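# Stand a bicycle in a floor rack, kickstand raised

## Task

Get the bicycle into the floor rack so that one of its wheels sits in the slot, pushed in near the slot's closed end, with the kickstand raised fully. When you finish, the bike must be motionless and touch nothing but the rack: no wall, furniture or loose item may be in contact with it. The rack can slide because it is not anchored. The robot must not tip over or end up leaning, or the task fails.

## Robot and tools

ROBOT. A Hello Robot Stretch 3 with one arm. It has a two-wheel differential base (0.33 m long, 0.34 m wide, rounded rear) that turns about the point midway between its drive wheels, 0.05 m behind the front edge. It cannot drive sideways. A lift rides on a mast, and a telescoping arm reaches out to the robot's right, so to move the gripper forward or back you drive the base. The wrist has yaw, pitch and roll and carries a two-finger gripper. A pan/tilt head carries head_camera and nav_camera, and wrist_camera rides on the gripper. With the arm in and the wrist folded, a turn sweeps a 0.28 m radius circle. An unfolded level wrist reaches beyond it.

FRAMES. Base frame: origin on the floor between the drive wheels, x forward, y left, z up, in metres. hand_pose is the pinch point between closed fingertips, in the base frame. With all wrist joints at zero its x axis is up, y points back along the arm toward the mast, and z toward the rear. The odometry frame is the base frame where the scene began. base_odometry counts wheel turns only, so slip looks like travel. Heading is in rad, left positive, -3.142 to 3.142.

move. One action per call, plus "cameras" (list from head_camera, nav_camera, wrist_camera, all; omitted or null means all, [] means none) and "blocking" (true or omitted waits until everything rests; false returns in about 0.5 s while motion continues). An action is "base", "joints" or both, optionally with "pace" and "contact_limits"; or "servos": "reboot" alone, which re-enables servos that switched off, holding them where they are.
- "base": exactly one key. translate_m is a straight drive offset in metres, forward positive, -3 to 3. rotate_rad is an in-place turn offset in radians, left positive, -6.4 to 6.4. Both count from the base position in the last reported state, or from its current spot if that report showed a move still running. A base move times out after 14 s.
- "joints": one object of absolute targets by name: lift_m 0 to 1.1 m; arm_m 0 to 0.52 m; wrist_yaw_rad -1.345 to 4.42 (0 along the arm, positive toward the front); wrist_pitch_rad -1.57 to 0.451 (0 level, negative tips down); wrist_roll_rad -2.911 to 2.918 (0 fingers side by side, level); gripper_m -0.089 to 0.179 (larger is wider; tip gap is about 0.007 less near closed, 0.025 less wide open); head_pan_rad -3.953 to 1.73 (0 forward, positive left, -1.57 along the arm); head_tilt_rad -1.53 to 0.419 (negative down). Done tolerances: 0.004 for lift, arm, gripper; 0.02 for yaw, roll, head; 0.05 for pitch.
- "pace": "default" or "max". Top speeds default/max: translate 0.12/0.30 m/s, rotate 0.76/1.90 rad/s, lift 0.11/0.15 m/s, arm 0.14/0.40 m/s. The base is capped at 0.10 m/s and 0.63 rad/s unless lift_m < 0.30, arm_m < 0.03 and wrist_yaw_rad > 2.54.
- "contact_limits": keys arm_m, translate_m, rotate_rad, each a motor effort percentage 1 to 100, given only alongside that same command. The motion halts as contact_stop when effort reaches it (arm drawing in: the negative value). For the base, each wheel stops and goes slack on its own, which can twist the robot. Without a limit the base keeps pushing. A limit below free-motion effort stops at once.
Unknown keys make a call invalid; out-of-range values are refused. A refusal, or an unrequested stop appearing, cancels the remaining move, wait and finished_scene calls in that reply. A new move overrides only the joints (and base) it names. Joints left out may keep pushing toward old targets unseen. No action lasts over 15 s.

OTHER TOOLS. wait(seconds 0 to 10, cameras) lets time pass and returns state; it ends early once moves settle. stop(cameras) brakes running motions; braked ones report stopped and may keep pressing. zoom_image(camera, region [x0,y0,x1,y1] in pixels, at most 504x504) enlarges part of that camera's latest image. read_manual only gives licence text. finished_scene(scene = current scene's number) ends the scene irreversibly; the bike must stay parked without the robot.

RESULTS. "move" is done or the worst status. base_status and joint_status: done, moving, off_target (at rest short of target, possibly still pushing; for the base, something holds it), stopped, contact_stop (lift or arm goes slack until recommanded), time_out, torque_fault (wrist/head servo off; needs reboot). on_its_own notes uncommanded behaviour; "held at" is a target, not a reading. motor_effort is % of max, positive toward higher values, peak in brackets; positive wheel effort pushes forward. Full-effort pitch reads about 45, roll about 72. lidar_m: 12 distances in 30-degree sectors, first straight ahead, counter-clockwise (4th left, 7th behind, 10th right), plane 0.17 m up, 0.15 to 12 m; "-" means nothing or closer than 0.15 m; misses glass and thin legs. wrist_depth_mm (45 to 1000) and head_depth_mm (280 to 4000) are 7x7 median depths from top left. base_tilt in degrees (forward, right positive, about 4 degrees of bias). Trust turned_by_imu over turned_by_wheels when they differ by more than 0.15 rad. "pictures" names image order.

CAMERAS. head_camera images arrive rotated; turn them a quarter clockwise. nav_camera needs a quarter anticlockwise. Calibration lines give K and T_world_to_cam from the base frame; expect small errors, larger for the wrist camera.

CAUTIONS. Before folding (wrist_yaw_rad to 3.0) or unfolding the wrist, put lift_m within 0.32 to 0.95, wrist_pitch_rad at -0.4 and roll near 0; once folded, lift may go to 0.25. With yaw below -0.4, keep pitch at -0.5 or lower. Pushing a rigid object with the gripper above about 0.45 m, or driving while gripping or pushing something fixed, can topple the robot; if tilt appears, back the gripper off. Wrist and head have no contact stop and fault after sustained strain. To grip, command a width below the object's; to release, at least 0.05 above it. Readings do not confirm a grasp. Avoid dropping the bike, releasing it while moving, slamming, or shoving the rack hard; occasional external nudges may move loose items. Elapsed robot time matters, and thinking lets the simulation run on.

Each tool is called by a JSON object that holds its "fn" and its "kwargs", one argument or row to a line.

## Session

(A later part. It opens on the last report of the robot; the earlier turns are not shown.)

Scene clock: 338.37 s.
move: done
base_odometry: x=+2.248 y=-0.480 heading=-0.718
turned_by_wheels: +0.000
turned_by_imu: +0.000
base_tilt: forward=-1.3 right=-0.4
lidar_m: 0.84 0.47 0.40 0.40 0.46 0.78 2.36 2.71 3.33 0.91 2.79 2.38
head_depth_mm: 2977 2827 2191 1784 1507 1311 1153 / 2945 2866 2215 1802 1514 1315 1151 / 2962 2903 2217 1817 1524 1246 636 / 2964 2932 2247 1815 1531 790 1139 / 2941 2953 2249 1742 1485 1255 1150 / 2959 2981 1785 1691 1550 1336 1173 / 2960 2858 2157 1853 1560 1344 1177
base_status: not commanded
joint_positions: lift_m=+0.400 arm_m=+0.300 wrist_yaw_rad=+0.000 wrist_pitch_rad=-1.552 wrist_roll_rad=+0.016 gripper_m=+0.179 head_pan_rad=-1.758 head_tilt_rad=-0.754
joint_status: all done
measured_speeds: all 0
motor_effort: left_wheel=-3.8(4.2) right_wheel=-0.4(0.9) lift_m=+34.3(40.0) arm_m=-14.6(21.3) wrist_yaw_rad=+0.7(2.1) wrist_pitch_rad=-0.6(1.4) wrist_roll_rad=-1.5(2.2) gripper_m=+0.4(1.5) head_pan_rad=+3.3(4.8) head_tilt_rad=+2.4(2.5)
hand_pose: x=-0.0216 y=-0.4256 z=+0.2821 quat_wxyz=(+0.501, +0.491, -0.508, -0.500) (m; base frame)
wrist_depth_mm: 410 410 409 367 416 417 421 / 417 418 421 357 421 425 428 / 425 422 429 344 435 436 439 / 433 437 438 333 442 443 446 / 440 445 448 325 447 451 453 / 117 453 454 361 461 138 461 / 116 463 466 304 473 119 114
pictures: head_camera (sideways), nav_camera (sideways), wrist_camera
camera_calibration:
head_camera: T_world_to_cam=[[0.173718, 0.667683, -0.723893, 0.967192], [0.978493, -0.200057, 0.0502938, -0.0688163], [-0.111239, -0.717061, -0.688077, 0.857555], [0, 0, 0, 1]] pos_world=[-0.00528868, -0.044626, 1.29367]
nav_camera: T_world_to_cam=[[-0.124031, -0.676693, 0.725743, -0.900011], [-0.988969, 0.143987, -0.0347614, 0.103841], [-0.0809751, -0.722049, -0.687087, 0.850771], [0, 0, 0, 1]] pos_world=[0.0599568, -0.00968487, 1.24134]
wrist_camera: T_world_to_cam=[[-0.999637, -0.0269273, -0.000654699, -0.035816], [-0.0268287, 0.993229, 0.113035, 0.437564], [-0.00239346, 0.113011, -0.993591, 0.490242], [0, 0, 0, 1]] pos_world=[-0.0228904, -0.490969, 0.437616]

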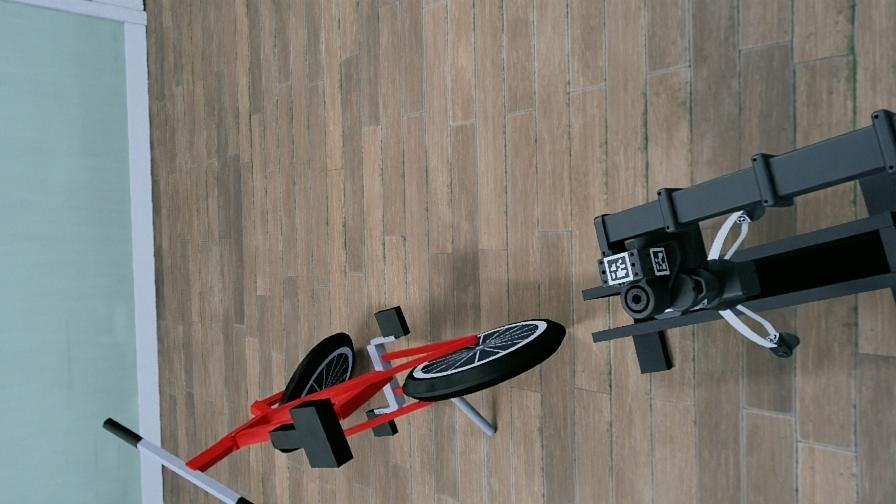

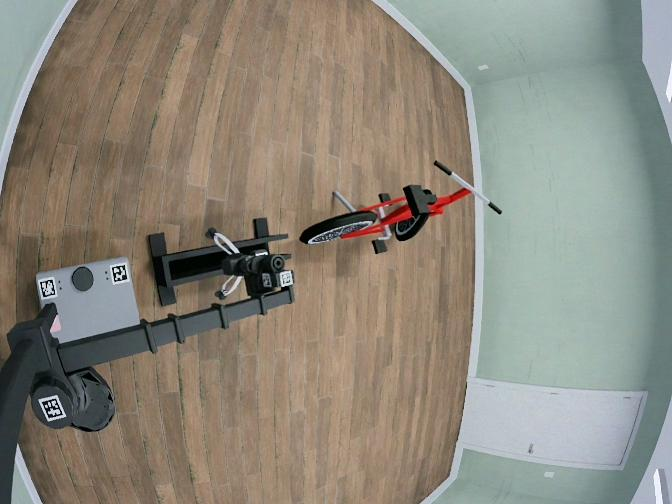

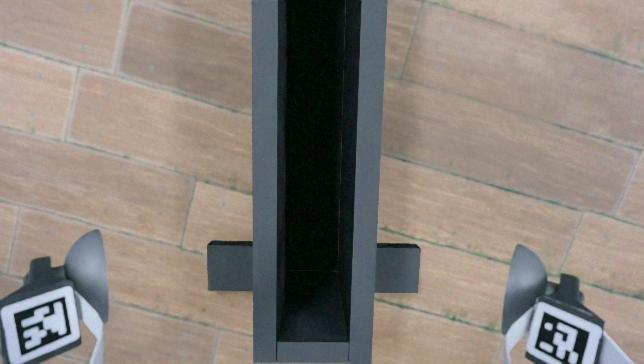

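{"fn": "move", "kwargs": {
  "base": {"translate_m": -0.009},
  "joints": {"arm_m": 0.285},
  "cameras": ["wrist_camera"]
}}

{"fn": "move", "kwargs": {
  "joints": {"lift_m": 0.253},
  "cameras": ["wrist_camera"]
}}

{"fn": "move", "kwargs": {
  "joints": {"gripper_m": 0.05},
  "cameras": ["wrist_camera"]
}}

{"fn": "move", "kwargs": {
  "base": {"translate_m": 0.021},
  "joints": {"head_pan_rad": -1.6, "head_tilt_rad": -0.9}
}}

Scene clock: 358.17 s.
move: done
base_odometry: x=+2.241 y=-0.474 heading=-0.718
turned_by_wheels: +0.000
turned_by_imu: +0.000
base_tilt: forward=-1.3 right=-0.5
lidar_m: 0.84 0.48 0.41 0.40 0.46 0.78 2.36 2.69 3.34 0.91 2.80 2.39
head_depth_mm: 2946 2848 2195 1789 1515 1308 1152 / 2971 2849 2204 1802 1525 1314 1154 / 2963 2896 2226 1802 1535 1251 630 / 3005 2914 2236 1813 1533 763 1145 / 2971 2935 2264 1780 1480 1260 1133 / 2973 2986 1739 1636 1545 1333 1171 / 2947 2763 2143 1848 1556 1338 1177
base_status: done
joint_positions: lift_m=+0.400 arm_m=+0.285 wrist_yaw_rad=+0.000 wrist_pitch_rad=-1.552 wrist_roll_rad=+0.016 gripper_m=+0.179 head_pan_rad=-1.758 head_tilt_rad=-0.754
joint_status: all done
measured_speeds: all 0
motor_effort: left_wheel=-4.0(8.7) right_wheel=-1.4(4.4) lift_m=+28.0(29.6) arm_m=-15.5(20.3) wrist_yaw_rad=+1.3(1.5) wrist_pitch_rad=-0.7(0.8) wrist_roll_rad=-1.6(1.9) gripper_m=+0.5(1.2) head_pan_rad=+3.7(4.5) head_tilt_rad=+1.4(2.5)
hand_pose: x=-0.0216 y=-0.4106 z=+0.2821 quat_wxyz=(+0.501, +0.491, -0.508, -0.500) (m; base frame)
wrist_depth_mm: 409 410 412 270 419 417 422 / 415 420 421 269 428 425 426 / 423 426 426 277 431 436 441 / 436 434 435 280 440 445 447 / 441 443 443 287 448 455 453 / 117 453 455 354 461 138 462 / 116 463 463 310 470 119 113
pictures: wrist_camera
camera_calibration:
wrist_camera: T_world_to_cam=[[-0.999637, -0.026927, -0.0006547, -0.035412], [-0.0268284, 0.993229, 0.113035, 0.422666], [-0.00239342, 0.113011, -0.993591, 0.488547], [0, 0, 0, 1]] pos_world=[-0.0228904, -0.475969, 0.437616]

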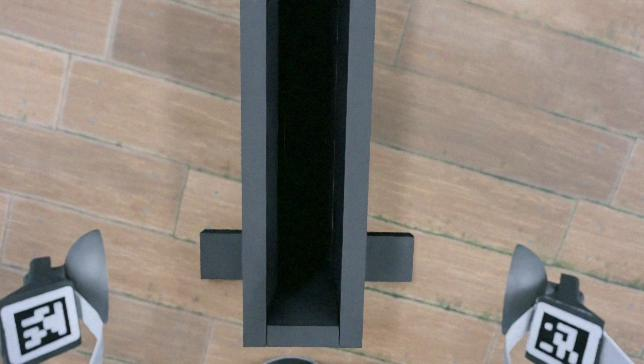

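Scene clock: 360.33 s.
move: done
base_odometry: x=+2.241 y=-0.474 heading=-0.718
turned_by_wheels: +0.000
turned_by_imu: +0.000
base_tilt: forward=-1.4 right=-0.5
lidar_m: 0.85 0.47 0.41 0.41 0.46 0.78 2.36 2.70 3.33 0.91 2.80 2.40
head_depth_mm: 2964 2836 2185 1780 1505 1310 1149 / 2927 2880 2215 1811 1521 1319 1157 / 2969 2895 2225 1816 1531 1314 779 / 2951 2925 2222 1828 1538 859 1060 / 2974 2947 2243 1782 1475 1301 1130 / 2959 2971 1743 1644 1537 1341 1172 / 2943 2768 2131 1861 1555 1337 1179
base_status: not commanded
joint_positions: lift_m=+0.253 arm_m=+0.285 wrist_yaw_rad=+0.000 wrist_pitch_rad=-1.552 wrist_roll_rad=+0.016 gripper_m=+0.179 head_pan_rad=-1.758 head_tilt_rad=-0.754
joint_status: all done
measured_speeds: all 0
motor_effort: left_wheel=-4.2(4.4) right_wheel=-1.4(1.6) lift_m=+16.7(24.4) arm_m=-14.5(15.5) wrist_yaw_rad=+1.2(1.8) wrist_pitch_rad=-0.5(1.0) wrist_roll_rad=-1.7(1.8) gripper_m=-0.1(1.3) head_pan_rad=+3.7(4.5) head_tilt_rad=+1.5(2.1)
hand_pose: x=-0.0216 y=-0.4106 z=+0.1351 quat_wxyz=(+0.501, +0.491, -0.508, -0.500) (m; base frame)
wrist_depth_mm: 274 271 155 269 126 280 279 / 278 278 156 260 128 284 285 / 283 280 139 - 131 290 292 / 289 288 140 244 134 296 297 / 293 293 141 - 137 301 303 / 117 299 143 230 287 139 308 / 116 307 166 254 143 120 114
pictures: wrist_camera
camera_calibration:
wrist_camera: T_world_to_cam=[[-0.999637, -0.0269273, -0.000654696, -0.0355084], [-0.0268287, 0.993229, 0.113035, 0.439282], [-0.00239347, 0.113011, -0.993591, 0.342484], [0, 0, 0, 1]] pos_world=[-0.0228904, -0.475969, 0.290612]

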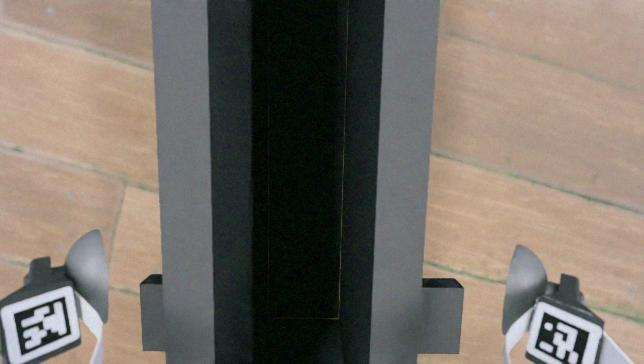

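Scene clock: 362.13 s.
move: done
base_odometry: x=+2.241 y=-0.474 heading=-0.718
turned_by_wheels: +0.000
turned_by_imu: +0.000
base_tilt: forward=-1.3 right=-0.5
lidar_m: 0.85 0.47 0.40 0.40 0.46 0.78 2.36 2.69 3.33 0.91 2.81 2.39
head_depth_mm: 2970 2836 2193 1796 1510 1306 1152 / 2956 2858 2213 1805 1522 1310 1156 / 2962 2919 2226 1820 1533 1313 779 / 2952 2978 2251 1825 1540 857 1073 / 2983 2975 2293 1778 1476 1304 1131 / 2958 2973 1747 1647 1539 1337 1170 / 2977 2764 2138 1851 1556 1340 1176
base_status: not commanded
joint_positions: lift_m=+0.253 arm_m=+0.285 wrist_yaw_rad=+0.000 wrist_pitch_rad=-1.552 wrist_roll_rad=+0.014 gripper_m=+0.051 head_pan_rad=-1.758 head_tilt_rad=-0.754
joint_status: all done
measured_speeds: all 0
motor_effort: left_wheel=-3.1(4.2) right_wheel=-1.4(1.6) lift_m=+16.2(18.2) arm_m=-13.2(14.7) wrist_yaw_rad=+0.4(2.0) wrist_pitch_rad=-0.7(1.0) wrist_roll_rad=-0.9(1.9) gripper_m=-17.6(91.8) head_pan_rad=+3.6(4.6) head_tilt_rad=+1.0(2.2)
hand_pose: x=-0.0216 y=-0.4106 z=+0.1351 quat_wxyz=(+0.501, +0.492, -0.508, -0.499) (m; base frame)
wrist_depth_mm: 273 272 140 - 126 279 279 / 278 279 141 - 129 284 285 / 284 284 142 - 131 290 291 / 291 290 133 - 134 295 295 / 294 294 144 - 137 302 302 / 303 123 138 281 138 307 308 / 305 119 147 266 141 119 317
pictures: wrist_camera
camera_calibration:
wrist_camera: T_world_to_cam=[[-0.999584, -0.0288247, -0.000622137, -0.0362905], [-0.0287101, 0.993171, 0.113077, 0.439202], [-0.00264153, 0.113048, -0.993586, 0.342492], [0, 0, 0, 1]] pos_world=[-0.0227611, -0.475967, 0.290608]

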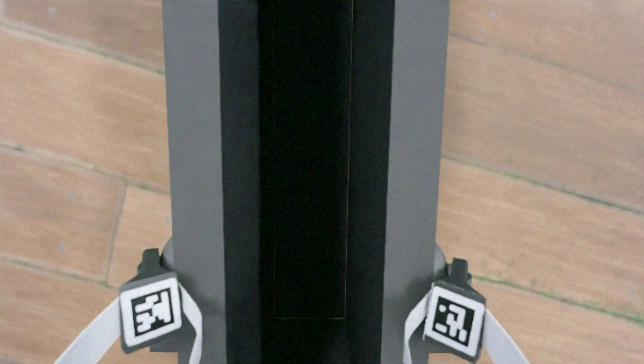

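Scene clock: 363.27 s.
move: done
base_odometry: x=+2.257 y=-0.488 heading=-0.718
turned_by_wheels: +0.000
turned_by_imu: +0.000
base_tilt: forward=-1.3 right=-0.5
lidar_m: 0.84 0.47 0.40 0.40 0.46 0.77 2.38 2.72 3.35 0.91 2.79 2.37
head_depth_mm: 2760 2217 1837 1589 1391 1236 1111 / 2783 2212 1856 1587 1390 1245 956 / 2813 2249 1862 1596 1369 1005 1106 / 2837 2248 1784 1551 1281 1193 1115 / 2870 1534 1726 1610 1410 1261 1128 / 2773 2289 1898 1632 1415 1257 1131 / 2899 2299 1907 1629 1424 1267 1138
base_status: done
joint_positions: lift_m=+0.253 arm_m=+0.285 wrist_yaw_rad=-0.002 wrist_pitch_rad=-1.554 wrist_roll_rad=+0.020 gripper_m=+0.051 head_pan_rad=-1.608 head_tilt_rad=-0.888
joint_status: all done
measured_speeds: all 0
motor_effort: left_wheel=-3.5(4.1) right_wheel=+9.8(11.7) lift_m=+15.8(17.0) arm_m=-11.7(13.8) wrist_yaw_rad=+1.0(2.2) wrist_pitch_rad=-0.3(0.9) wrist_roll_rad=-2.9(3.0) gripper_m=-16.1(18.5) head_pan_rad=+3.6(9.7) head_tilt_rad=-5.3(5.9)
hand_pose: x=-0.0216 y=-0.4102 z=+0.1351 quat_wxyz=(+0.499, +0.490, -0.509, -0.501) (m; base frame)
wrist_depth_mm: 273 273 125 - 126 279 279 / 276 279 127 - 129 283 285 / 286 283 130 - 131 290 291 / 289 288 133 - 134 295 297 / 294 295 135 - 137 303 304 / 301 122 138 292 138 309 310 / 304 118 141 277 140 120 317
pictures: head_camera (sideways), nav_camera (sideways), wrist_camera
camera_calibration:
head_camera: T_world_to_cam=[[0.0754454, 0.777002, -0.624961, 0.838874], [0.99715, -0.0582875, 0.0479084, -0.065816], [0.000797552, -0.626794, -0.779185, 0.975355], [0, 0, 0, 1]] pos_world=[0.00156125, -0.0442965, 1.2874]
nav_camera: T_world_to_cam=[[-0.0249799, -0.778741, 0.626848, -0.771746], [-0.999193, -0.000284899, -0.0401717, 0.11094], [0.031462, -0.627345, -0.778105, 0.968453], [0, 0, 0, 1]] pos_world=[0.061103, 0.00659506, 1.24178]
wrist_camera: T_world_to_cam=[[-0.999771, -0.0213982, -0.000764841, -0.0331927], [-0.0213451, 0.993193, 0.114505, 0.438806], [-0.00169057, 0.114495, -0.993422, 0.34307], [0, 0, 0, 1]] pos_world=[-0.0232388, -0.475809, 0.290542]

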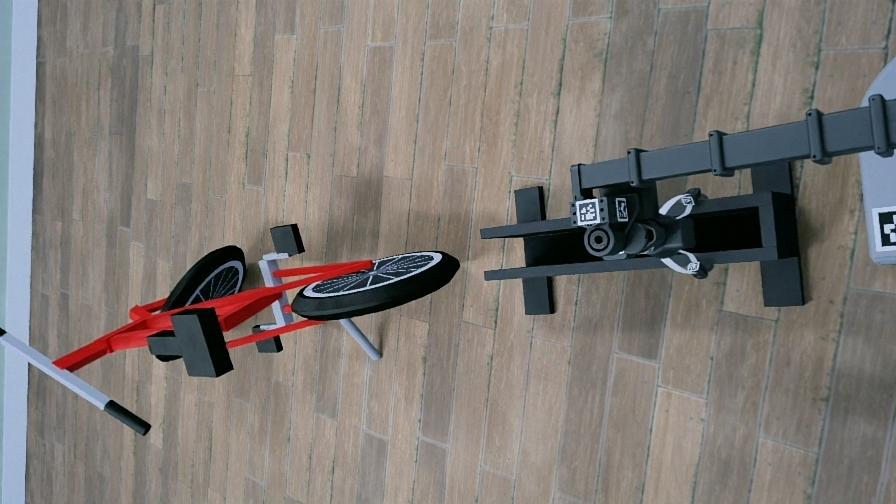

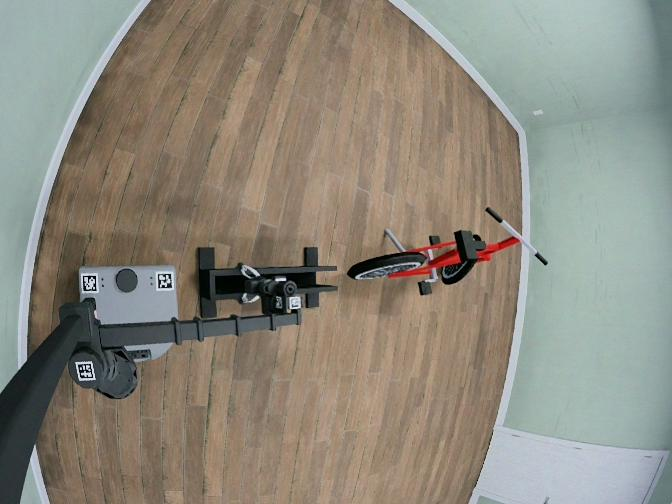

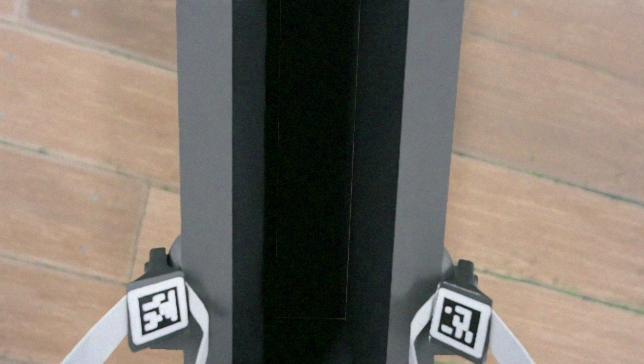

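{"fn": "move", "kwargs": {
  "base": {"translate_m": 0.022},
  "joints": {"wrist_roll_rad": -0.03, "arm_m": 0.325}
}}

{"fn": "zoom_image", "kwargs": {
  "camera": "head_camera",
  "region": [270, 130, 670, 380]
}}

Scene clock: 383.90 s.
move: done
base_odometry: x=+2.274 y=-0.502 heading=-0.718
turned_by_wheels: +0.000
turned_by_imu: +0.000
base_tilt: forward=-1.4 right=-0.4
lidar_m: 0.82 0.46 0.40 0.39 0.45 0.76 2.40 2.74 3.35 0.92 2.75 2.35
head_depth_mm: 2750 2218 1856 1589 1393 1240 1114 / 2776 2229 1860 1603 1406 1245 954 / 2812 2240 1872 1604 1331 1076 1106 / 2812 2187 1671 1547 1253 1229 1125 / 2722 1545 1797 1609 1414 1253 1128 / 2886 2288 1899 1627 1422 1256 1132 / 2884 2300 1897 1632 1416 1264 1132
base_status: done
joint_positions: lift_m=+0.253 arm_m=+0.325 wrist_yaw_rad=-0.006 wrist_pitch_rad=-1.556 wrist_roll_rad=-0.017 gripper_m=+0.051 head_pan_rad=-1.608 head_tilt_rad=-0.888
joint_status: all done
measured_speeds: all 0
motor_effort: left_wheel=-1.7(3.0) right_wheel=+5.3(14.5) lift_m=+14.8(16.1) arm_m=+17.4(26.1) wrist_yaw_rad=+5.7(6.1) wrist_pitch_rad=+0.2(0.6) wrist_roll_rad=-4.5(11.0) gripper_m=-15.6(16.9) head_pan_rad=+3.6(4.4) head_tilt_rad=-5.1(6.1)
hand_pose: x=-0.0215 y=-0.4496 z=+0.1351 quat_wxyz=(+0.507, +0.499, -0.500, -0.494) (m; base frame)
wrist_depth_mm: 273 272 128 - 126 279 278 / 278 278 131 - 128 283 285 / 283 283 133 - 131 289 292 / 289 291 136 - 133 296 296 / 295 294 138 291 137 302 303 / 302 122 140 279 138 308 310 / 306 118 171 271 142 119 318
pictures: head_camera (sideways), nav_camera (sideways), wrist_camera
camera_calibration:
head_camera: T_world_to_cam=[[0.0753624, 0.777094, -0.624857, 0.838739], [0.997156, -0.0581833, 0.0479056, -0.0658124], [0.000870914, -0.62669, -0.779268, 0.975464], [0, 0, 0, 1]] pos_world=[0.00156624, -0.044295, 1.28739]
nav_camera: T_world_to_cam=[[-0.0248966, -0.778828, 0.626744, -0.771611], [-0.999193, -0.000390316, -0.0401767, 0.110947], [0.0315354, -0.627238, -0.778189, 0.968561], [0, 0, 0, 1]] pos_world=[0.0611026, 0.00660917, 1.24178]
wrist_camera: T_world_to_cam=[[-0.998511, -0.054549, -0.000301751, -0.0488921], [-0.05421, 0.991658, 0.11694, 0.476198], [-0.00607973, 0.116782, -0.993139, 0.348522], [0, 0, 0, 1]] pos_world=[-0.0208857, -0.515594, 0.290429]

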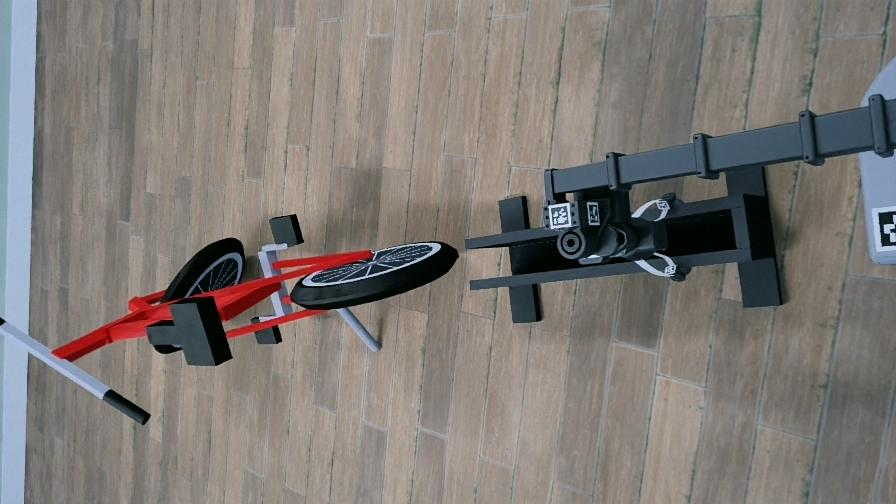

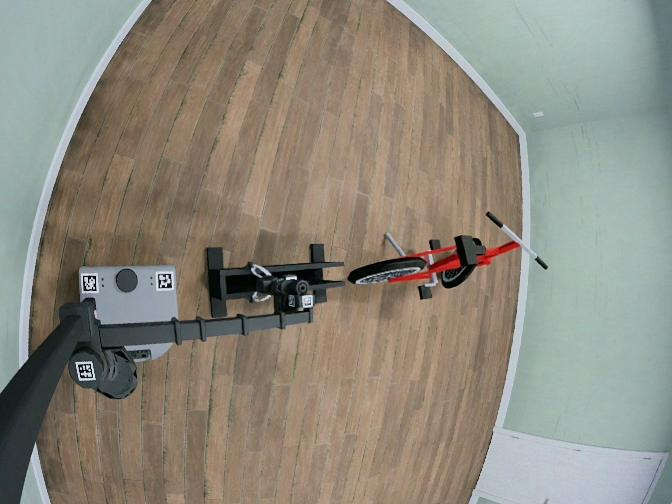

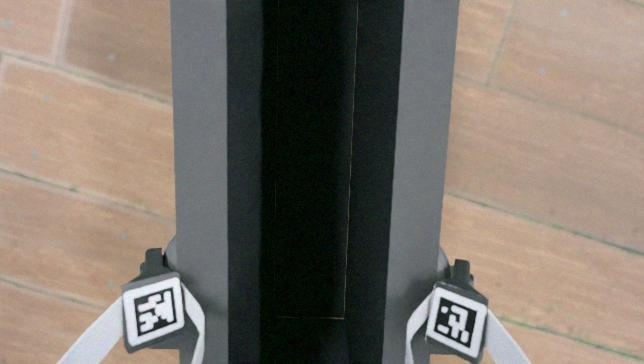

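Scaled by 1.260 from the camera's 896x504 image, which has a finer 1280x720 frame.

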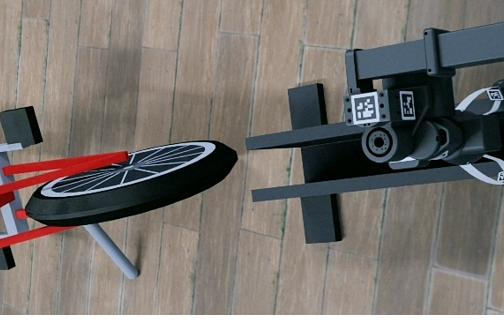

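{"fn": "move", "kwargs": {
  "base": {"translate_m": -0.02},
  "joints": {"wrist_roll_rad": -0.02, "arm_m": 0.345},
  "cameras": ["head_camera"]
}}

{"fn": "zoom_image", "kwargs": {
  "camera": "head_camera",
  "region": [270, 130, 670, 380]
}}

Scene clock: 392.67 s.
move: done
base_odometry: x=+2.259 y=-0.489 heading=-0.718
turned_by_wheels: +0.000
turned_by_imu: +0.000
base_tilt: forward=-1.3 right=-0.5
lidar_m: 0.83 0.47 0.40 0.40 0.46 0.77 2.38 2.71 3.35 0.91 2.77 2.37
head_depth_mm: 2746 2207 1854 1590 1387 1242 1116 / 2776 2229 1866 1595 1393 1240 954 / 2794 2246 1867 1595 946 1109 1105 / 2794 2251 1801 1550 1217 1196 1125 / 2819 1517 1753 1618 1412 1250 1124 / 2761 2293 1884 1624 1427 1261 1133 / 2906 2299 1904 1637 1428 1264 1138
base_status: done
joint_positions: lift_m=+0.253 arm_m=+0.345 wrist_yaw_rad=+0.000 wrist_pitch_rad=-1.556 wrist_roll_rad=-0.024 gripper_m=+0.051 head_pan_rad=-1.608 head_tilt_rad=-0.888
joint_status: all done
measured_speeds: all 0
motor_effort: left_wheel=-0.5(7.1) right_wheel=-6.3(6.5) lift_m=+14.8(15.8) arm_m=+15.1(23.2) wrist_yaw_rad=-0.8(5.4) wrist_pitch_rad=-0.2(0.5) wrist_roll_rad=+1.1(3.9) gripper_m=-14.8(16.6) head_pan_rad=+3.7(4.6) head_tilt_rad=-4.9(6.0)
hand_pose: x=-0.0216 y=-0.4697 z=+0.1351 quat_wxyz=(+0.510, +0.502, -0.497, -0.491) (m; base frame)
wrist_depth_mm: 271 271 146 - 126 276 280 / 278 277 146 - 128 284 286 / 283 282 147 286 131 289 291 / 288 288 148 284 133 294 299 / 297 295 149 - 137 303 303 / 304 123 139 276 138 308 310 / 307 119 151 275 140 310 315
pictures: head_camera (sideways)
camera_calibration:
head_camera: T_world_to_cam=[[0.075337, 0.777126, -0.624819, 0.838691], [0.997158, -0.0581516, 0.0479046, -0.0658111], [0.00089368, -0.626652, -0.779298, 0.975503], [0, 0, 0, 1]] pos_world=[0.00156777, -0.0442945, 1.28739]

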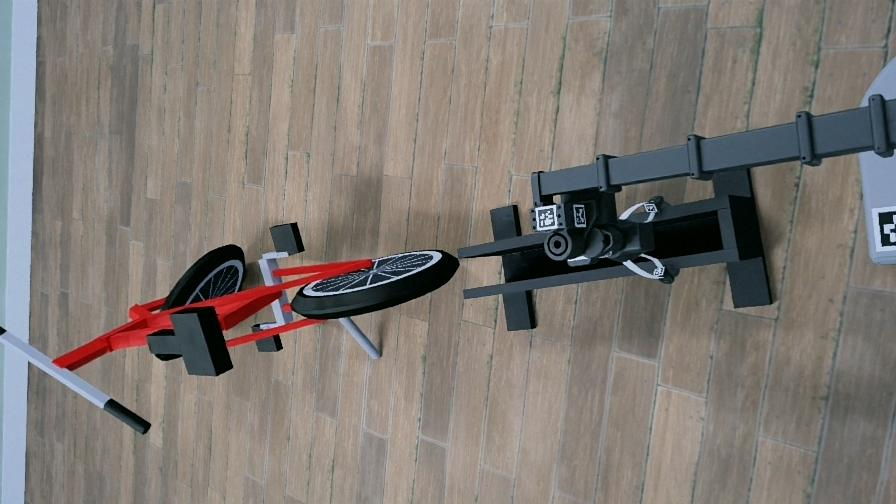

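Scaled by 1.260 from the camera's 896x504 image, which has a finer 1280x720 frame.

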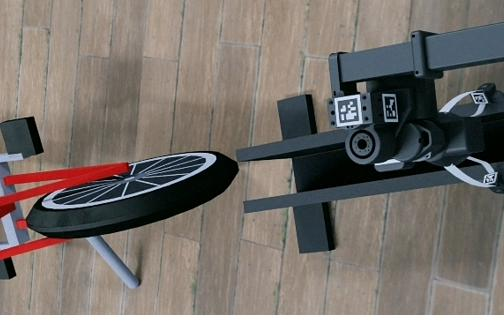

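{"fn": "move", "kwargs": {
  "joints": {"wrist_roll_rad": 0.035},
  "cameras": ["head_camera"]
}}

{"fn": "zoom_image", "kwargs": {
  "camera": "head_camera",
  "region": [270, 130, 670, 380]
}}

Scene clock: 398.10 s.
move: off_target
base_odometry: x=+2.259 y=-0.489 heading=-0.718
turned_by_wheels: +0.000
turned_by_imu: +0.000
base_tilt: forward=-1.4 right=-0.5
lidar_m: 0.83 0.47 0.40 0.40 0.46 0.77 2.38 2.71 3.35 0.91 2.78 2.37
head_depth_mm: 2774 2205 1853 1593 1388 1242 1116 / 2799 2235 1852 1595 1396 1241 953 / 2800 2238 1870 1606 948 1108 1104 / 2861 2247 1790 1546 1211 1195 1124 / 2831 1516 1765 1612 1414 1260 1129 / 2796 2278 1895 1615 1427 1262 1131 / 2922 2308 1922 1630 1426 1267 1134
base_status: not commanded
joint_positions: lift_m=+0.253 arm_m=+0.345 wrist_yaw_rad=+0.007 wrist_pitch_rad=-1.556 wrist_roll_rad=+0.003 gripper_m=+0.051 head_pan_rad=-1.608 head_tilt_rad=-0.888
joint_status: wrist_roll_rad off_target (ended at +0.003, target +0.035)
measured_speeds: all 0
motor_effort: left_wheel=-0.3(0.7) right_wheel=-6.5(6.5) lift_m=+15.8(16.0) arm_m=+2.6(4.9) wrist_yaw_rad=-6.3(6.7) wrist_pitch_rad=+0.3(0.3) wrist_roll_rad=+10.1(10.5) gripper_m=-15.4(15.6) head_pan_rad=+4.3(4.6) head_tilt_rad=-5.3(5.6)
hand_pose: x=-0.0218 y=-0.4697 z=+0.1351 quat_wxyz=(+0.505, +0.497, -0.502, -0.496) (m; base frame)
wrist_depth_mm: 273 272 154 263 126 277 278 / 278 276 154 269 128 283 285 / 284 282 152 - 131 289 290 / 290 290 151 - 134 296 296 / 295 295 151 - 137 302 302 / 304 123 139 287 138 306 308 / - 119 150 280 141 311 319
pictures: head_camera (sideways)
camera_calibration:
head_camera: T_world_to_cam=[[0.075337, 0.777126, -0.624819, 0.838691], [0.997158, -0.0581516, 0.0479046, -0.0658111], [0.000893675, -0.626652, -0.779298, 0.975503], [0, 0, 0, 1]] pos_world=[0.00156777, -0.0442945, 1.28739]

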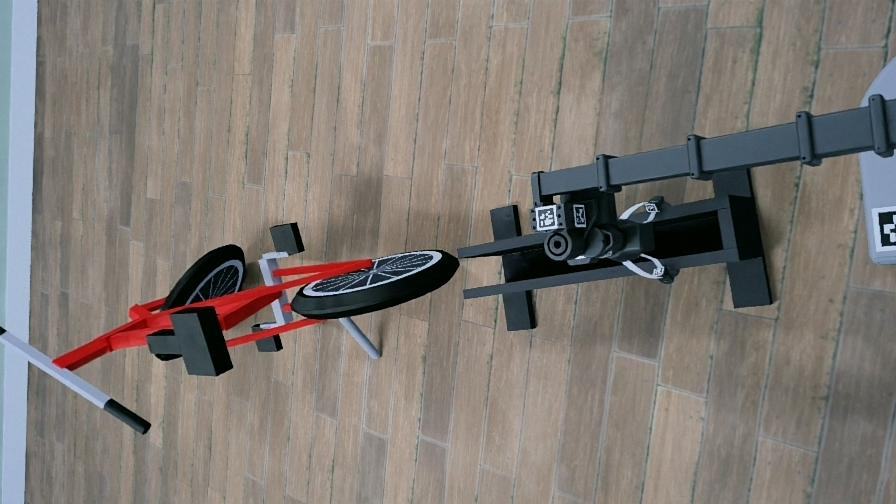

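Scaled by 1.260 from the camera's 896x504 image, which has a finer 1280x720 frame.

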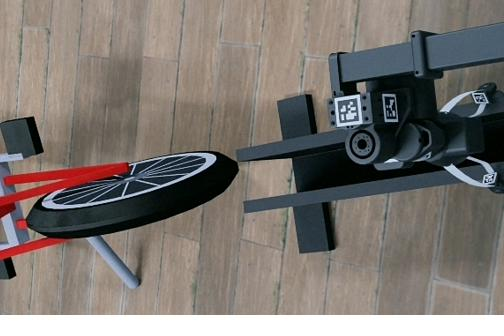

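{"fn": "move", "kwargs": {
  "joints": {"lift_m": 0.268},
  "cameras": ["head_camera"]
}}

{"fn": "zoom_image", "kwargs": {
  "camera": "head_camera",
  "region": [270, 130, 670, 380]
}}

Scene clock: 401.20 s.
move: done
base_odometry: x=+2.259 y=-0.489 heading=-0.718
turned_by_wheels: +0.000
turned_by_imu: +0.000
base_tilt: forward=-1.3 right=-0.5
lidar_m: 0.83 0.47 0.40 0.40 0.46 0.77 2.38 2.71 3.34 0.35 2.78 2.37
head_depth_mm: 2766 2219 1842 1586 1392 1240 1115 / 2762 2234 1872 1594 1399 1240 938 / 2794 2226 1868 1602 955 1091 1109 / 2818 2251 1795 1547 1180 1194 1128 / 2822 1515 1761 1616 1414 1256 1128 / 2758 2275 1891 1630 1415 1258 1134 / 2892 2301 1909 1637 1424 1262 1138
base_status: not commanded
joint_positions: lift_m=+0.268 arm_m=+0.345 wrist_yaw_rad=+0.007 wrist_pitch_rad=-1.548 wrist_roll_rad=+0.018 gripper_m=+0.051 head_pan_rad=-1.608 head_tilt_rad=-0.889
joint_status: all done
measured_speeds: all 0
motor_effort: left_wheel=+0.1(0.7) right_wheel=-3.0(6.4) lift_m=+41.2(44.6) arm_m=-8.6(9.1) wrist_yaw_rad=-6.2(7.4) wrist_pitch_rad=-1.5(1.6) wrist_roll_rad=+5.4(10.2) gripper_m=-15.7(16.2) head_pan_rad=+3.8(4.5) head_tilt_rad=-4.8(5.5)
hand_pose: x=-0.0218 y=-0.4717 z=+0.1500 quat_wxyz=(+0.503, +0.492, -0.508, -0.497) (m; base frame)
wrist_depth_mm: 287 286 145 - 131 292 293 / 292 292 145 - 132 298 298 / 297 298 145 290 134 304 306 / 305 303 135 - 137 309 311 / 310 310 146 - 139 315 319 / 314 122 139 289 139 320 326 / - 119 146 272 142 119 332
pictures: head_camera (sideways)
camera_calibration:
head_camera: T_world_to_cam=[[0.0753405, 0.777222, -0.624699, 0.838534], [0.997157, -0.0581589, 0.0479014, -0.0658069], [0.000898214, -0.626533, -0.779395, 0.975628], [0, 0, 0, 1]] pos_world=[0.00156786, -0.0442923, 1.28738]

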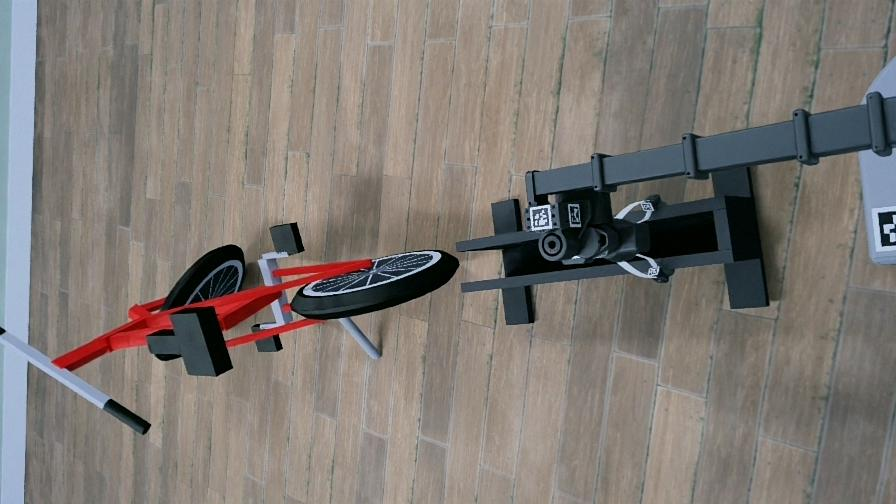

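Scaled by 1.260 from the camera's 896x504 image, which has a finer 1280x720 frame.

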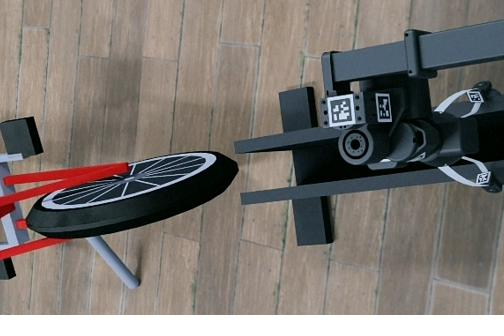

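{"fn": "move", "kwargs": {
  "base": {"translate_m": -0.006},
  "joints": {"arm_m": 0.41},
  "cameras": ["head_camera"]
}}

{"fn": "zoom_image", "kwargs": {
  "camera": "head_camera",
  "region": [270, 130, 670, 380]
}}

Scene clock: 412.70 s.
move: done
base_odometry: x=+2.254 y=-0.485 heading=-0.718
turned_by_wheels: +0.000
turned_by_imu: +0.000
base_tilt: forward=-1.3 right=-0.4
lidar_m: 0.84 0.47 0.40 0.40 0.46 0.78 2.38 2.71 3.34 0.41 2.79 2.37
head_depth_mm: 2766 2222 1845 1587 1389 1242 1118 / 2783 2233 1848 1591 1397 1240 940 / 2800 2237 1862 1598 993 1112 1101 / 2809 2254 1786 1541 1178 1213 1124 / 2807 1677 1698 1584 1408 1263 1129 / 2762 2288 1891 1627 1420 1262 1131 / 2869 2294 1914 1633 1429 1262 1134
base_status: done
joint_positions: lift_m=+0.268 arm_m=+0.410 wrist_yaw_rad=+0.007 wrist_pitch_rad=-1.556 wrist_roll_rad=+0.017 gripper_m=+0.051 head_pan_rad=-1.608 head_tilt_rad=-0.889
joint_status: all done
measured_speeds: all 0
motor_effort: left_wheel=-2.1(5.6) right_wheel=-2.1(6.4) lift_m=+39.6(40.7) arm_m=+16.3(24.6) wrist_yaw_rad=-6.0(6.9) wrist_pitch_rad=+0.0(1.5) wrist_roll_rad=+5.6(5.8) gripper_m=-15.5(16.3) head_pan_rad=+4.3(4.6) head_tilt_rad=-4.9(5.8)
hand_pose: x=-0.0218 y=-0.5347 z=+0.1501 quat_wxyz=(+0.501, +0.494, -0.506, -0.499) (m; base frame)
wrist_depth_mm: 284 284 155 262 130 291 293 / 291 288 153 268 132 297 299 / 297 296 150 - 134 302 305 / 303 303 150 281 136 309 311 / 310 309 148 - 139 315 319 / 316 123 139 295 139 322 324 / - 119 146 271 142 119 332
pictures: head_camera (sideways)
camera_calibration:
head_camera: T_world_to_cam=[[0.0753291, 0.777225, -0.624697, 0.838531], [0.997158, -0.0581443, 0.0479013, -0.0658068], [0.000907569, -0.62653, -0.779397, 0.97563], [0, 0, 0, 1]] pos_world=[0.00156852, -0.0442923, 1.28738]

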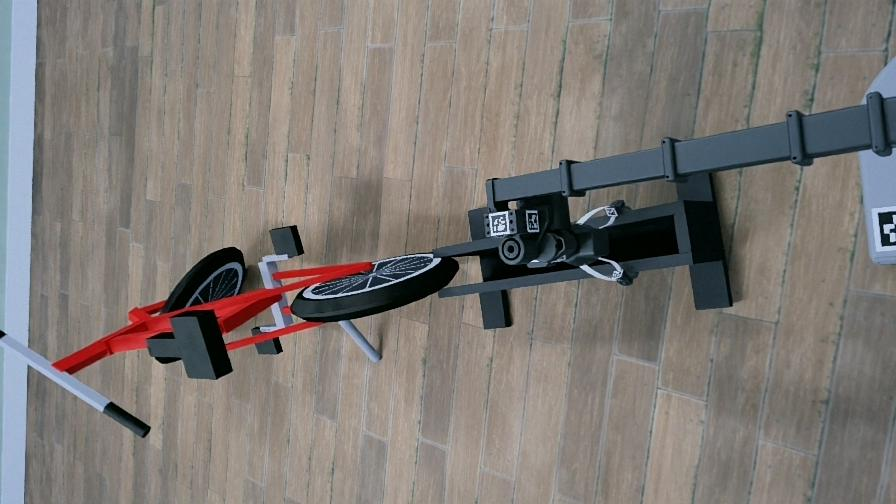

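Scaled by 1.260 from the camera's 896x504 image, which has a finer 1280x720 frame.

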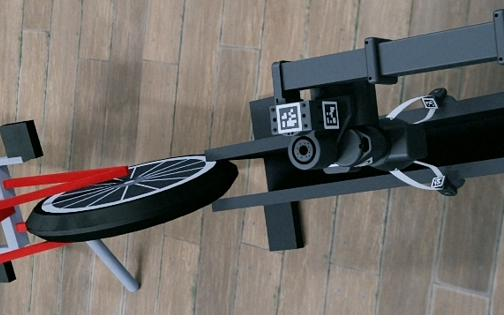

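{"fn": "move", "kwargs": {
  "joints": {"arm_m": 0.46},
  "cameras": ["head_camera"]
}}

{"fn": "zoom_image", "kwargs": {
  "camera": "head_camera",
  "region": [270, 130, 670, 380]
}}

Scene clock: 417.23 s.
move: done
base_odometry: x=+2.254 y=-0.485 heading=-0.718
turned_by_wheels: +0.000
turned_by_imu: +0.000
base_tilt: forward=-1.3 right=-0.5
lidar_m: 0.84 0.47 0.40 0.40 0.46 0.77 2.37 2.71 3.35 0.92 2.78 2.38
head_depth_mm: 2776 2229 1847 1592 1394 1237 1112 / 2766 2226 1853 1590 1398 1241 718 / 2811 2245 1876 1604 1192 1171 1106 / 2822 2264 1791 1429 1211 1221 1124 / 2724 1690 1687 1585 1414 1257 1126 / 2787 2270 1887 1620 1417 1260 1130 / 2901 2310 1903 1623 1430 1266 1137
base_status: not commanded
joint_positions: lift_m=+0.268 arm_m=+0.460 wrist_yaw_rad=+0.006 wrist_pitch_rad=-1.557 wrist_roll_rad=+0.022 gripper_m=+0.051 head_pan_rad=-1.608 head_tilt_rad=-0.889
joint_status: all done
measured_speeds: all 0
motor_effort: left_wheel=-1.5(2.1) right_wheel=-0.8(2.4) lift_m=+13.9(39.4) arm_m=+23.5(27.2) wrist_yaw_rad=-4.7(7.6) wrist_pitch_rad=+0.2(0.5) wrist_roll_rad=+4.0(6.2) gripper_m=-14.4(15.8) head_pan_rad=+3.5(4.5) head_tilt_rad=-4.8(5.6)
hand_pose: x=-0.0217 y=-0.5843 z=+0.1503 quat_wxyz=(+0.499, +0.493, -0.507, -0.501) (m; base frame)
wrist_depth_mm: 286 286 154 266 146 290 293 / 291 292 140 276 141 297 300 / 298 299 151 - 152 303 304 / 304 305 150 - 155 310 312 / 310 310 149 303 157 318 320 / 317 124 153 317 142 322 326 / 323 118 168 306 127 330 334
pictures: head_camera (sideways)
camera_calibration:
head_camera: T_world_to_cam=[[0.0753323, 0.777314, -0.624586, 0.838386], [0.997158, -0.058151, 0.0478983, -0.0658029], [0.000911778, -0.626419, -0.779486, 0.975746], [0, 0, 0, 1]] pos_world=[0.0015686, -0.0442902, 1.28738]

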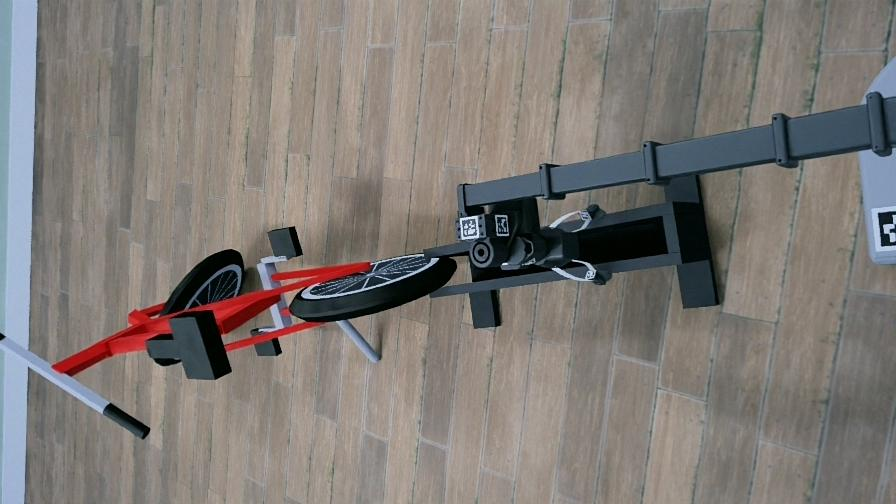

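Scaled by 1.260 from the camera's 896x504 image, which has a finer 1280x720 frame.

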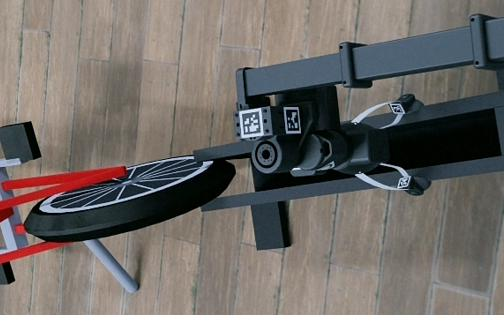

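{"fn": "move", "kwargs": {
  "joints": {"lift_m": 0.255},
  "cameras": []
}}

{"fn": "move", "kwargs": {
  "joints": {"gripper_m": 0.179},
  "cameras": ["wrist_camera"]
}}

{"fn": "move", "kwargs": {
  "joints": {"lift_m": 0.42, "head_pan_rad": -1.65, "head_tilt_rad": -0.8},
  "pace": "max"
}}

{"fn": "zoom_image", "kwargs": {
  "camera": "head_camera",
  "region": [300, 130, 700, 380]
}}

Scene clock: 438.37 s.
move: contact_stop
base_odometry: x=+2.254 y=-0.485 heading=-0.718
turned_by_wheels: +0.000
turned_by_imu: +0.000
base_tilt: forward=-1.3 right=-0.5
lidar_m: 0.84 0.47 0.40 0.40 0.46 0.77 2.38 2.71 3.32 0.92 2.79 2.38
head_depth_mm: 2747 2213 1837 1583 1397 1241 1113 / 2780 2233 1849 1598 1397 1246 719 / 2805 2249 1871 1608 1327 1166 1106 / 2813 2240 1794 1430 1208 1227 1124 / 2742 1687 1689 1593 1407 1258 1129 / 2781 2293 1894 1625 1419 1261 1134 / 2930 2286 1906 1627 1424 1266 1138
base_status: not commanded
joint_positions: lift_m=+0.266 arm_m=+0.460 wrist_yaw_rad=+0.005 wrist_pitch_rad=-1.557 wrist_roll_rad=+0.024 gripper_m=+0.051 head_pan_rad=-1.608 head_tilt_rad=-0.889
joint_status: lift_m contact_stop (moved -0.002 of -0.013)
measured_speeds: all 0
on_its_own: lift_m is slack since a contact_stop (your +0.255 is given up)
motor_effort: left_wheel=-1.7(2.3) right_wheel=+0.1(0.9) lift_m=+26.1(26.1) arm_m=+20.4(20.7) wrist_yaw_rad=-3.1(5.7) wrist_pitch_rad=+0.0(0.5) wrist_roll_rad=+3.5(4.2) gripper_m=-13.4(14.7) head_pan_rad=+4.3(4.5) head_tilt_rad=-4.9(5.5)
hand_pose: x=-0.0217 y=-0.5843 z=+0.1483 quat_wxyz=(+0.499, +0.492, -0.508, -0.502) (m; base frame)
wrist_depth_mm: 285 285 154 259 146 289 291 / 289 288 139 270 140 295 298 / 295 296 150 - 143 300 304 / 302 305 146 - 156 308 310 / 310 308 148 305 159 316 318 / 316 124 152 317 145 322 325 / 320 117 165 305 124 327 331
pictures: none
No camera images: "cameras" was empty.

not run: a stop that you did not command came earlier in this reply.

not run: a stop that you did not command came earlier in this reply.

Scaled by 1.260 from the camera's 896x504 image, which has a finer 1280x720 frame.

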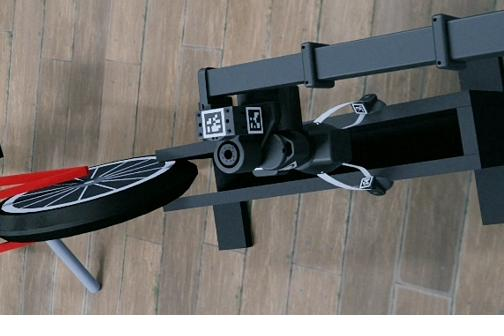

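{"fn": "move", "kwargs": {
  "joints": {"gripper_m": 0.179},
  "cameras": ["wrist_camera"]
}}

{"fn": "move", "kwargs": {
  "joints": {"lift_m": 0.42, "head_pan_rad": -1.65, "head_tilt_rad": -0.8},
  "pace": "max"
}}

{"fn": "zoom_image", "kwargs": {
  "camera": "head_camera",
  "region": [300, 130, 700, 380]
}}

Scene clock: 444.20 s.
move: done
base_odometry: x=+2.254 y=-0.485 heading=-0.718
turned_by_wheels: +0.000
turned_by_imu: +0.000
base_tilt: forward=-1.3 right=-0.5
lidar_m: 0.84 0.47 0.40 0.40 0.46 0.77 2.37 2.71 3.33 0.92 2.78 2.37
head_depth_mm: 2778 2214 1842 1586 1389 1235 1117 / 2767 2220 1859 1599 1398 1241 718 / 2785 2244 1868 1607 1157 1169 1106 / 2838 2263 1789 1439 1212 1212 1123 / 2816 1686 1684 1588 1413 1251 1133 / 2788 2269 1908 1621 1417 1265 1132 / 2886 2283 1915 1622 1427 1262 1137
base_status: not commanded
joint_positions: lift_m=+0.266 arm_m=+0.460 wrist_yaw_rad=+0.003 wrist_pitch_rad=-1.556 wrist_roll_rad=+0.029 gripper_m=+0.179 head_pan_rad=-1.608 head_tilt_rad=-0.889
joint_status: all done
measured_speeds: all 0
on_its_own: lift_m is slack since a contact_stop (your +0.255 is given up)
motor_effort: left_wheel=-1.3(2.5) right_wheel=+0.1(0.4) lift_m=+27.3(27.3) arm_m=+9.8(18.6) wrist_yaw_rad=-2.8(5.6) wrist_pitch_rad=+0.1(0.4) wrist_roll_rad=+1.8(3.7) gripper_m=+1.3(83.4) head_pan_rad=+3.6(4.7) head_tilt_rad=-5.0(5.8)
hand_pose: x=-0.0217 y=-0.5847 z=+0.1484 quat_wxyz=(+0.497, +0.490, -0.510, -0.503) (m; base frame)
wrist_depth_mm: 285 284 143 239 286 291 292 / 289 290 160 - 139 297 298 / 295 298 141 262 142 301 305 / 302 304 155 278 147 308 309 / 306 308 152 - 149 314 318 / 117 316 150 310 299 139 320 / 116 321 154 309 302 120 114
pictures: wrist_camera
camera_calibration:
wrist_camera: T_world_to_cam=[[-0.999856, -0.0169571, -0.000941583, -0.0343867], [-0.0169513, 0.993037, 0.116575, 0.610276], [-0.00104175, 0.116574, -0.993181, 0.377462], [0, 0, 0, 1]] pos_world=[-0.0236436, -0.650612, 0.303713]

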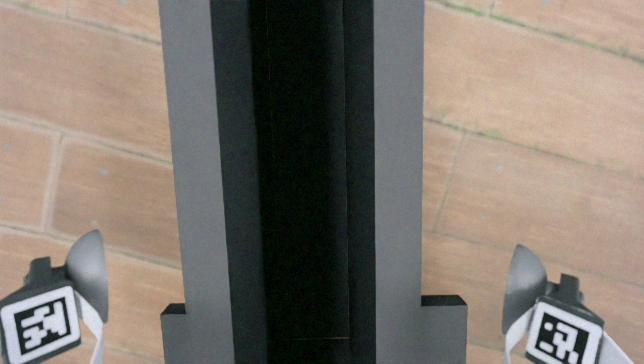

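Scene clock: 446.00 s.
move: done
base_odometry: x=+2.254 y=-0.485 heading=-0.718
turned_by_wheels: +0.000
turned_by_imu: +0.000
base_tilt: forward=-1.3 right=-0.4
lidar_m: 0.84 0.47 0.40 0.40 0.46 0.77 2.37 2.71 3.34 0.92 2.79 2.38
head_depth_mm: 2919 2558 2043 1717 1467 1281 1132 / 2982 2577 2069 1709 1469 1257 575 / 3012 2589 2090 1727 872 1196 1122 / 3050 2612 2097 1532 1215 1195 1147 / 3031 2658 1717 1618 1466 1296 1153 / 3093 2477 2067 1754 1499 1302 1156 / 3135 2683 2122 1758 1496 1301 1159
base_status: not commanded
joint_positions: lift_m=+0.420 arm_m=+0.460 wrist_yaw_rad=+0.003 wrist_pitch_rad=-1.556 wrist_roll_rad=+0.029 gripper_m=+0.179 head_pan_rad=-1.642 head_tilt_rad=-0.804
joint_status: all done
measured_speeds: all 0
motor_effort: left_wheel=-1.4(2.4) right_wheel=+0.1(0.4) lift_m=+34.5(41.8) arm_m=-3.0(8.7) wrist_yaw_rad=-2.7(3.8) wrist_pitch_rad=+0.0(0.2) wrist_roll_rad=+1.8(2.1) gripper_m=+0.5(1.2) head_pan_rad=-3.0(7.3) head_tilt_rad=+1.8(4.8)
hand_pose: x=-0.0217 y=-0.5847 z=+0.3021 quat_wxyz=(+0.497, +0.490, -0.510, -0.503) (m; base frame)
wrist_depth_mm: 431 430 428 283 433 436 437 / 437 437 441 288 447 442 451 / 440 444 446 292 451 459 451 / 455 456 457 297 464 466 466 / 458 467 464 303 465 471 475 / 117 471 467 383 482 138 486 / 116 488 489 321 491 119 113
pictures: head_camera (sideways), nav_camera (sideways), wrist_camera
camera_calibration:
head_camera: T_world_to_cam=[[0.0975723, 0.718513, -0.688636, 0.92171], [0.99492, -0.0876533, 0.0495133, -0.0678971], [-0.0247853, -0.689969, -0.723415, 0.902988], [0, 0, 0, 1]] pos_world=[-0.0000003631, -0.045178, 1.29132]
nav_camera: T_world_to_cam=[[-0.0471825, -0.721789, 0.690504, -0.854556], [-0.998869, 0.030045, -0.036847, 0.106614], [0.00584958, -0.691461, -0.72239, 0.896156], [0, 0, 0, 1]] pos_world=[0.0609312, -0.000354957, 1.24138]
wrist_camera: T_world_to_cam=[[-0.999857, -0.0168927, -0.000941527, -0.0342039], [-0.0168873, 0.993043, 0.116532, 0.592383], [-0.00103357, 0.116532, -0.993186, 0.530126], [0, 0, 0, 1]] pos_world=[-0.0236474, -0.650616, 0.45745]

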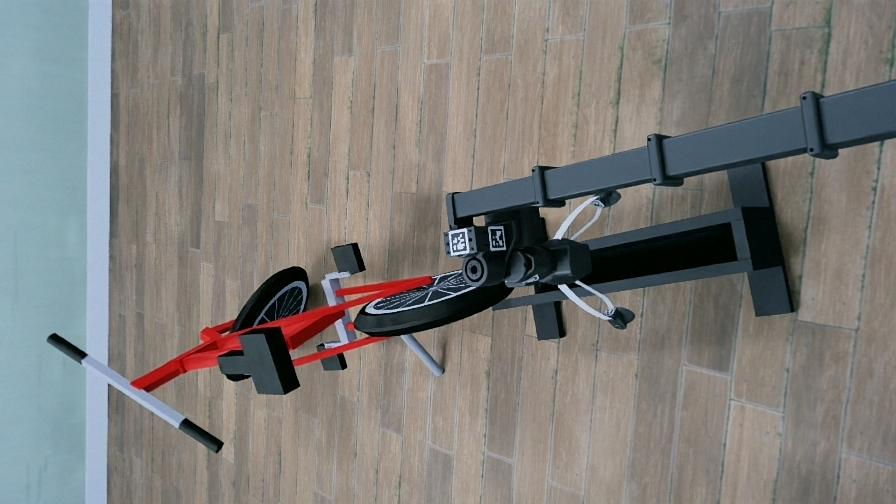

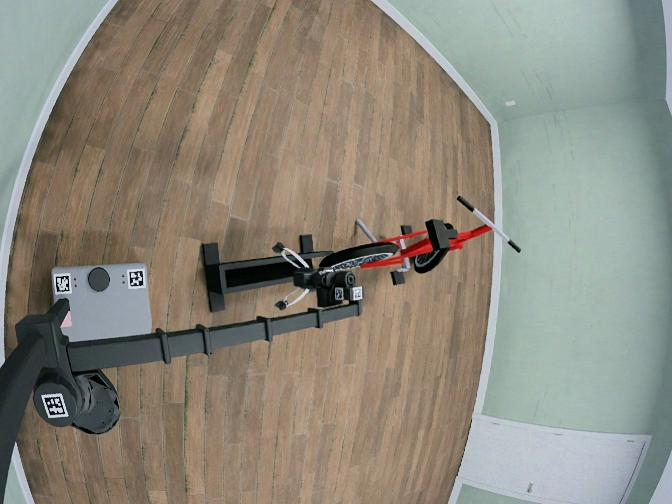

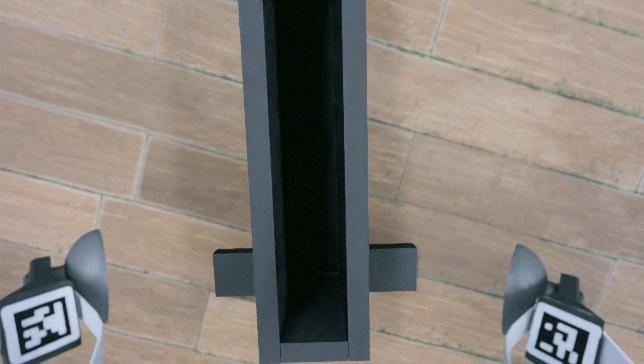

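Scaled by 1.260 from the camera's 896x504 image, which has a finer 1280x720 frame.

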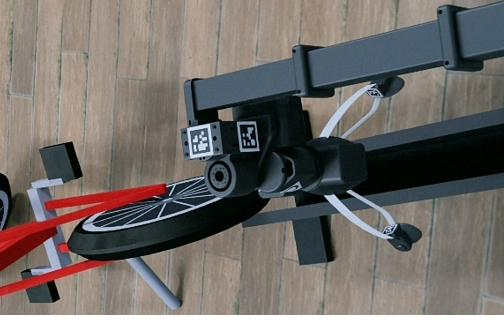

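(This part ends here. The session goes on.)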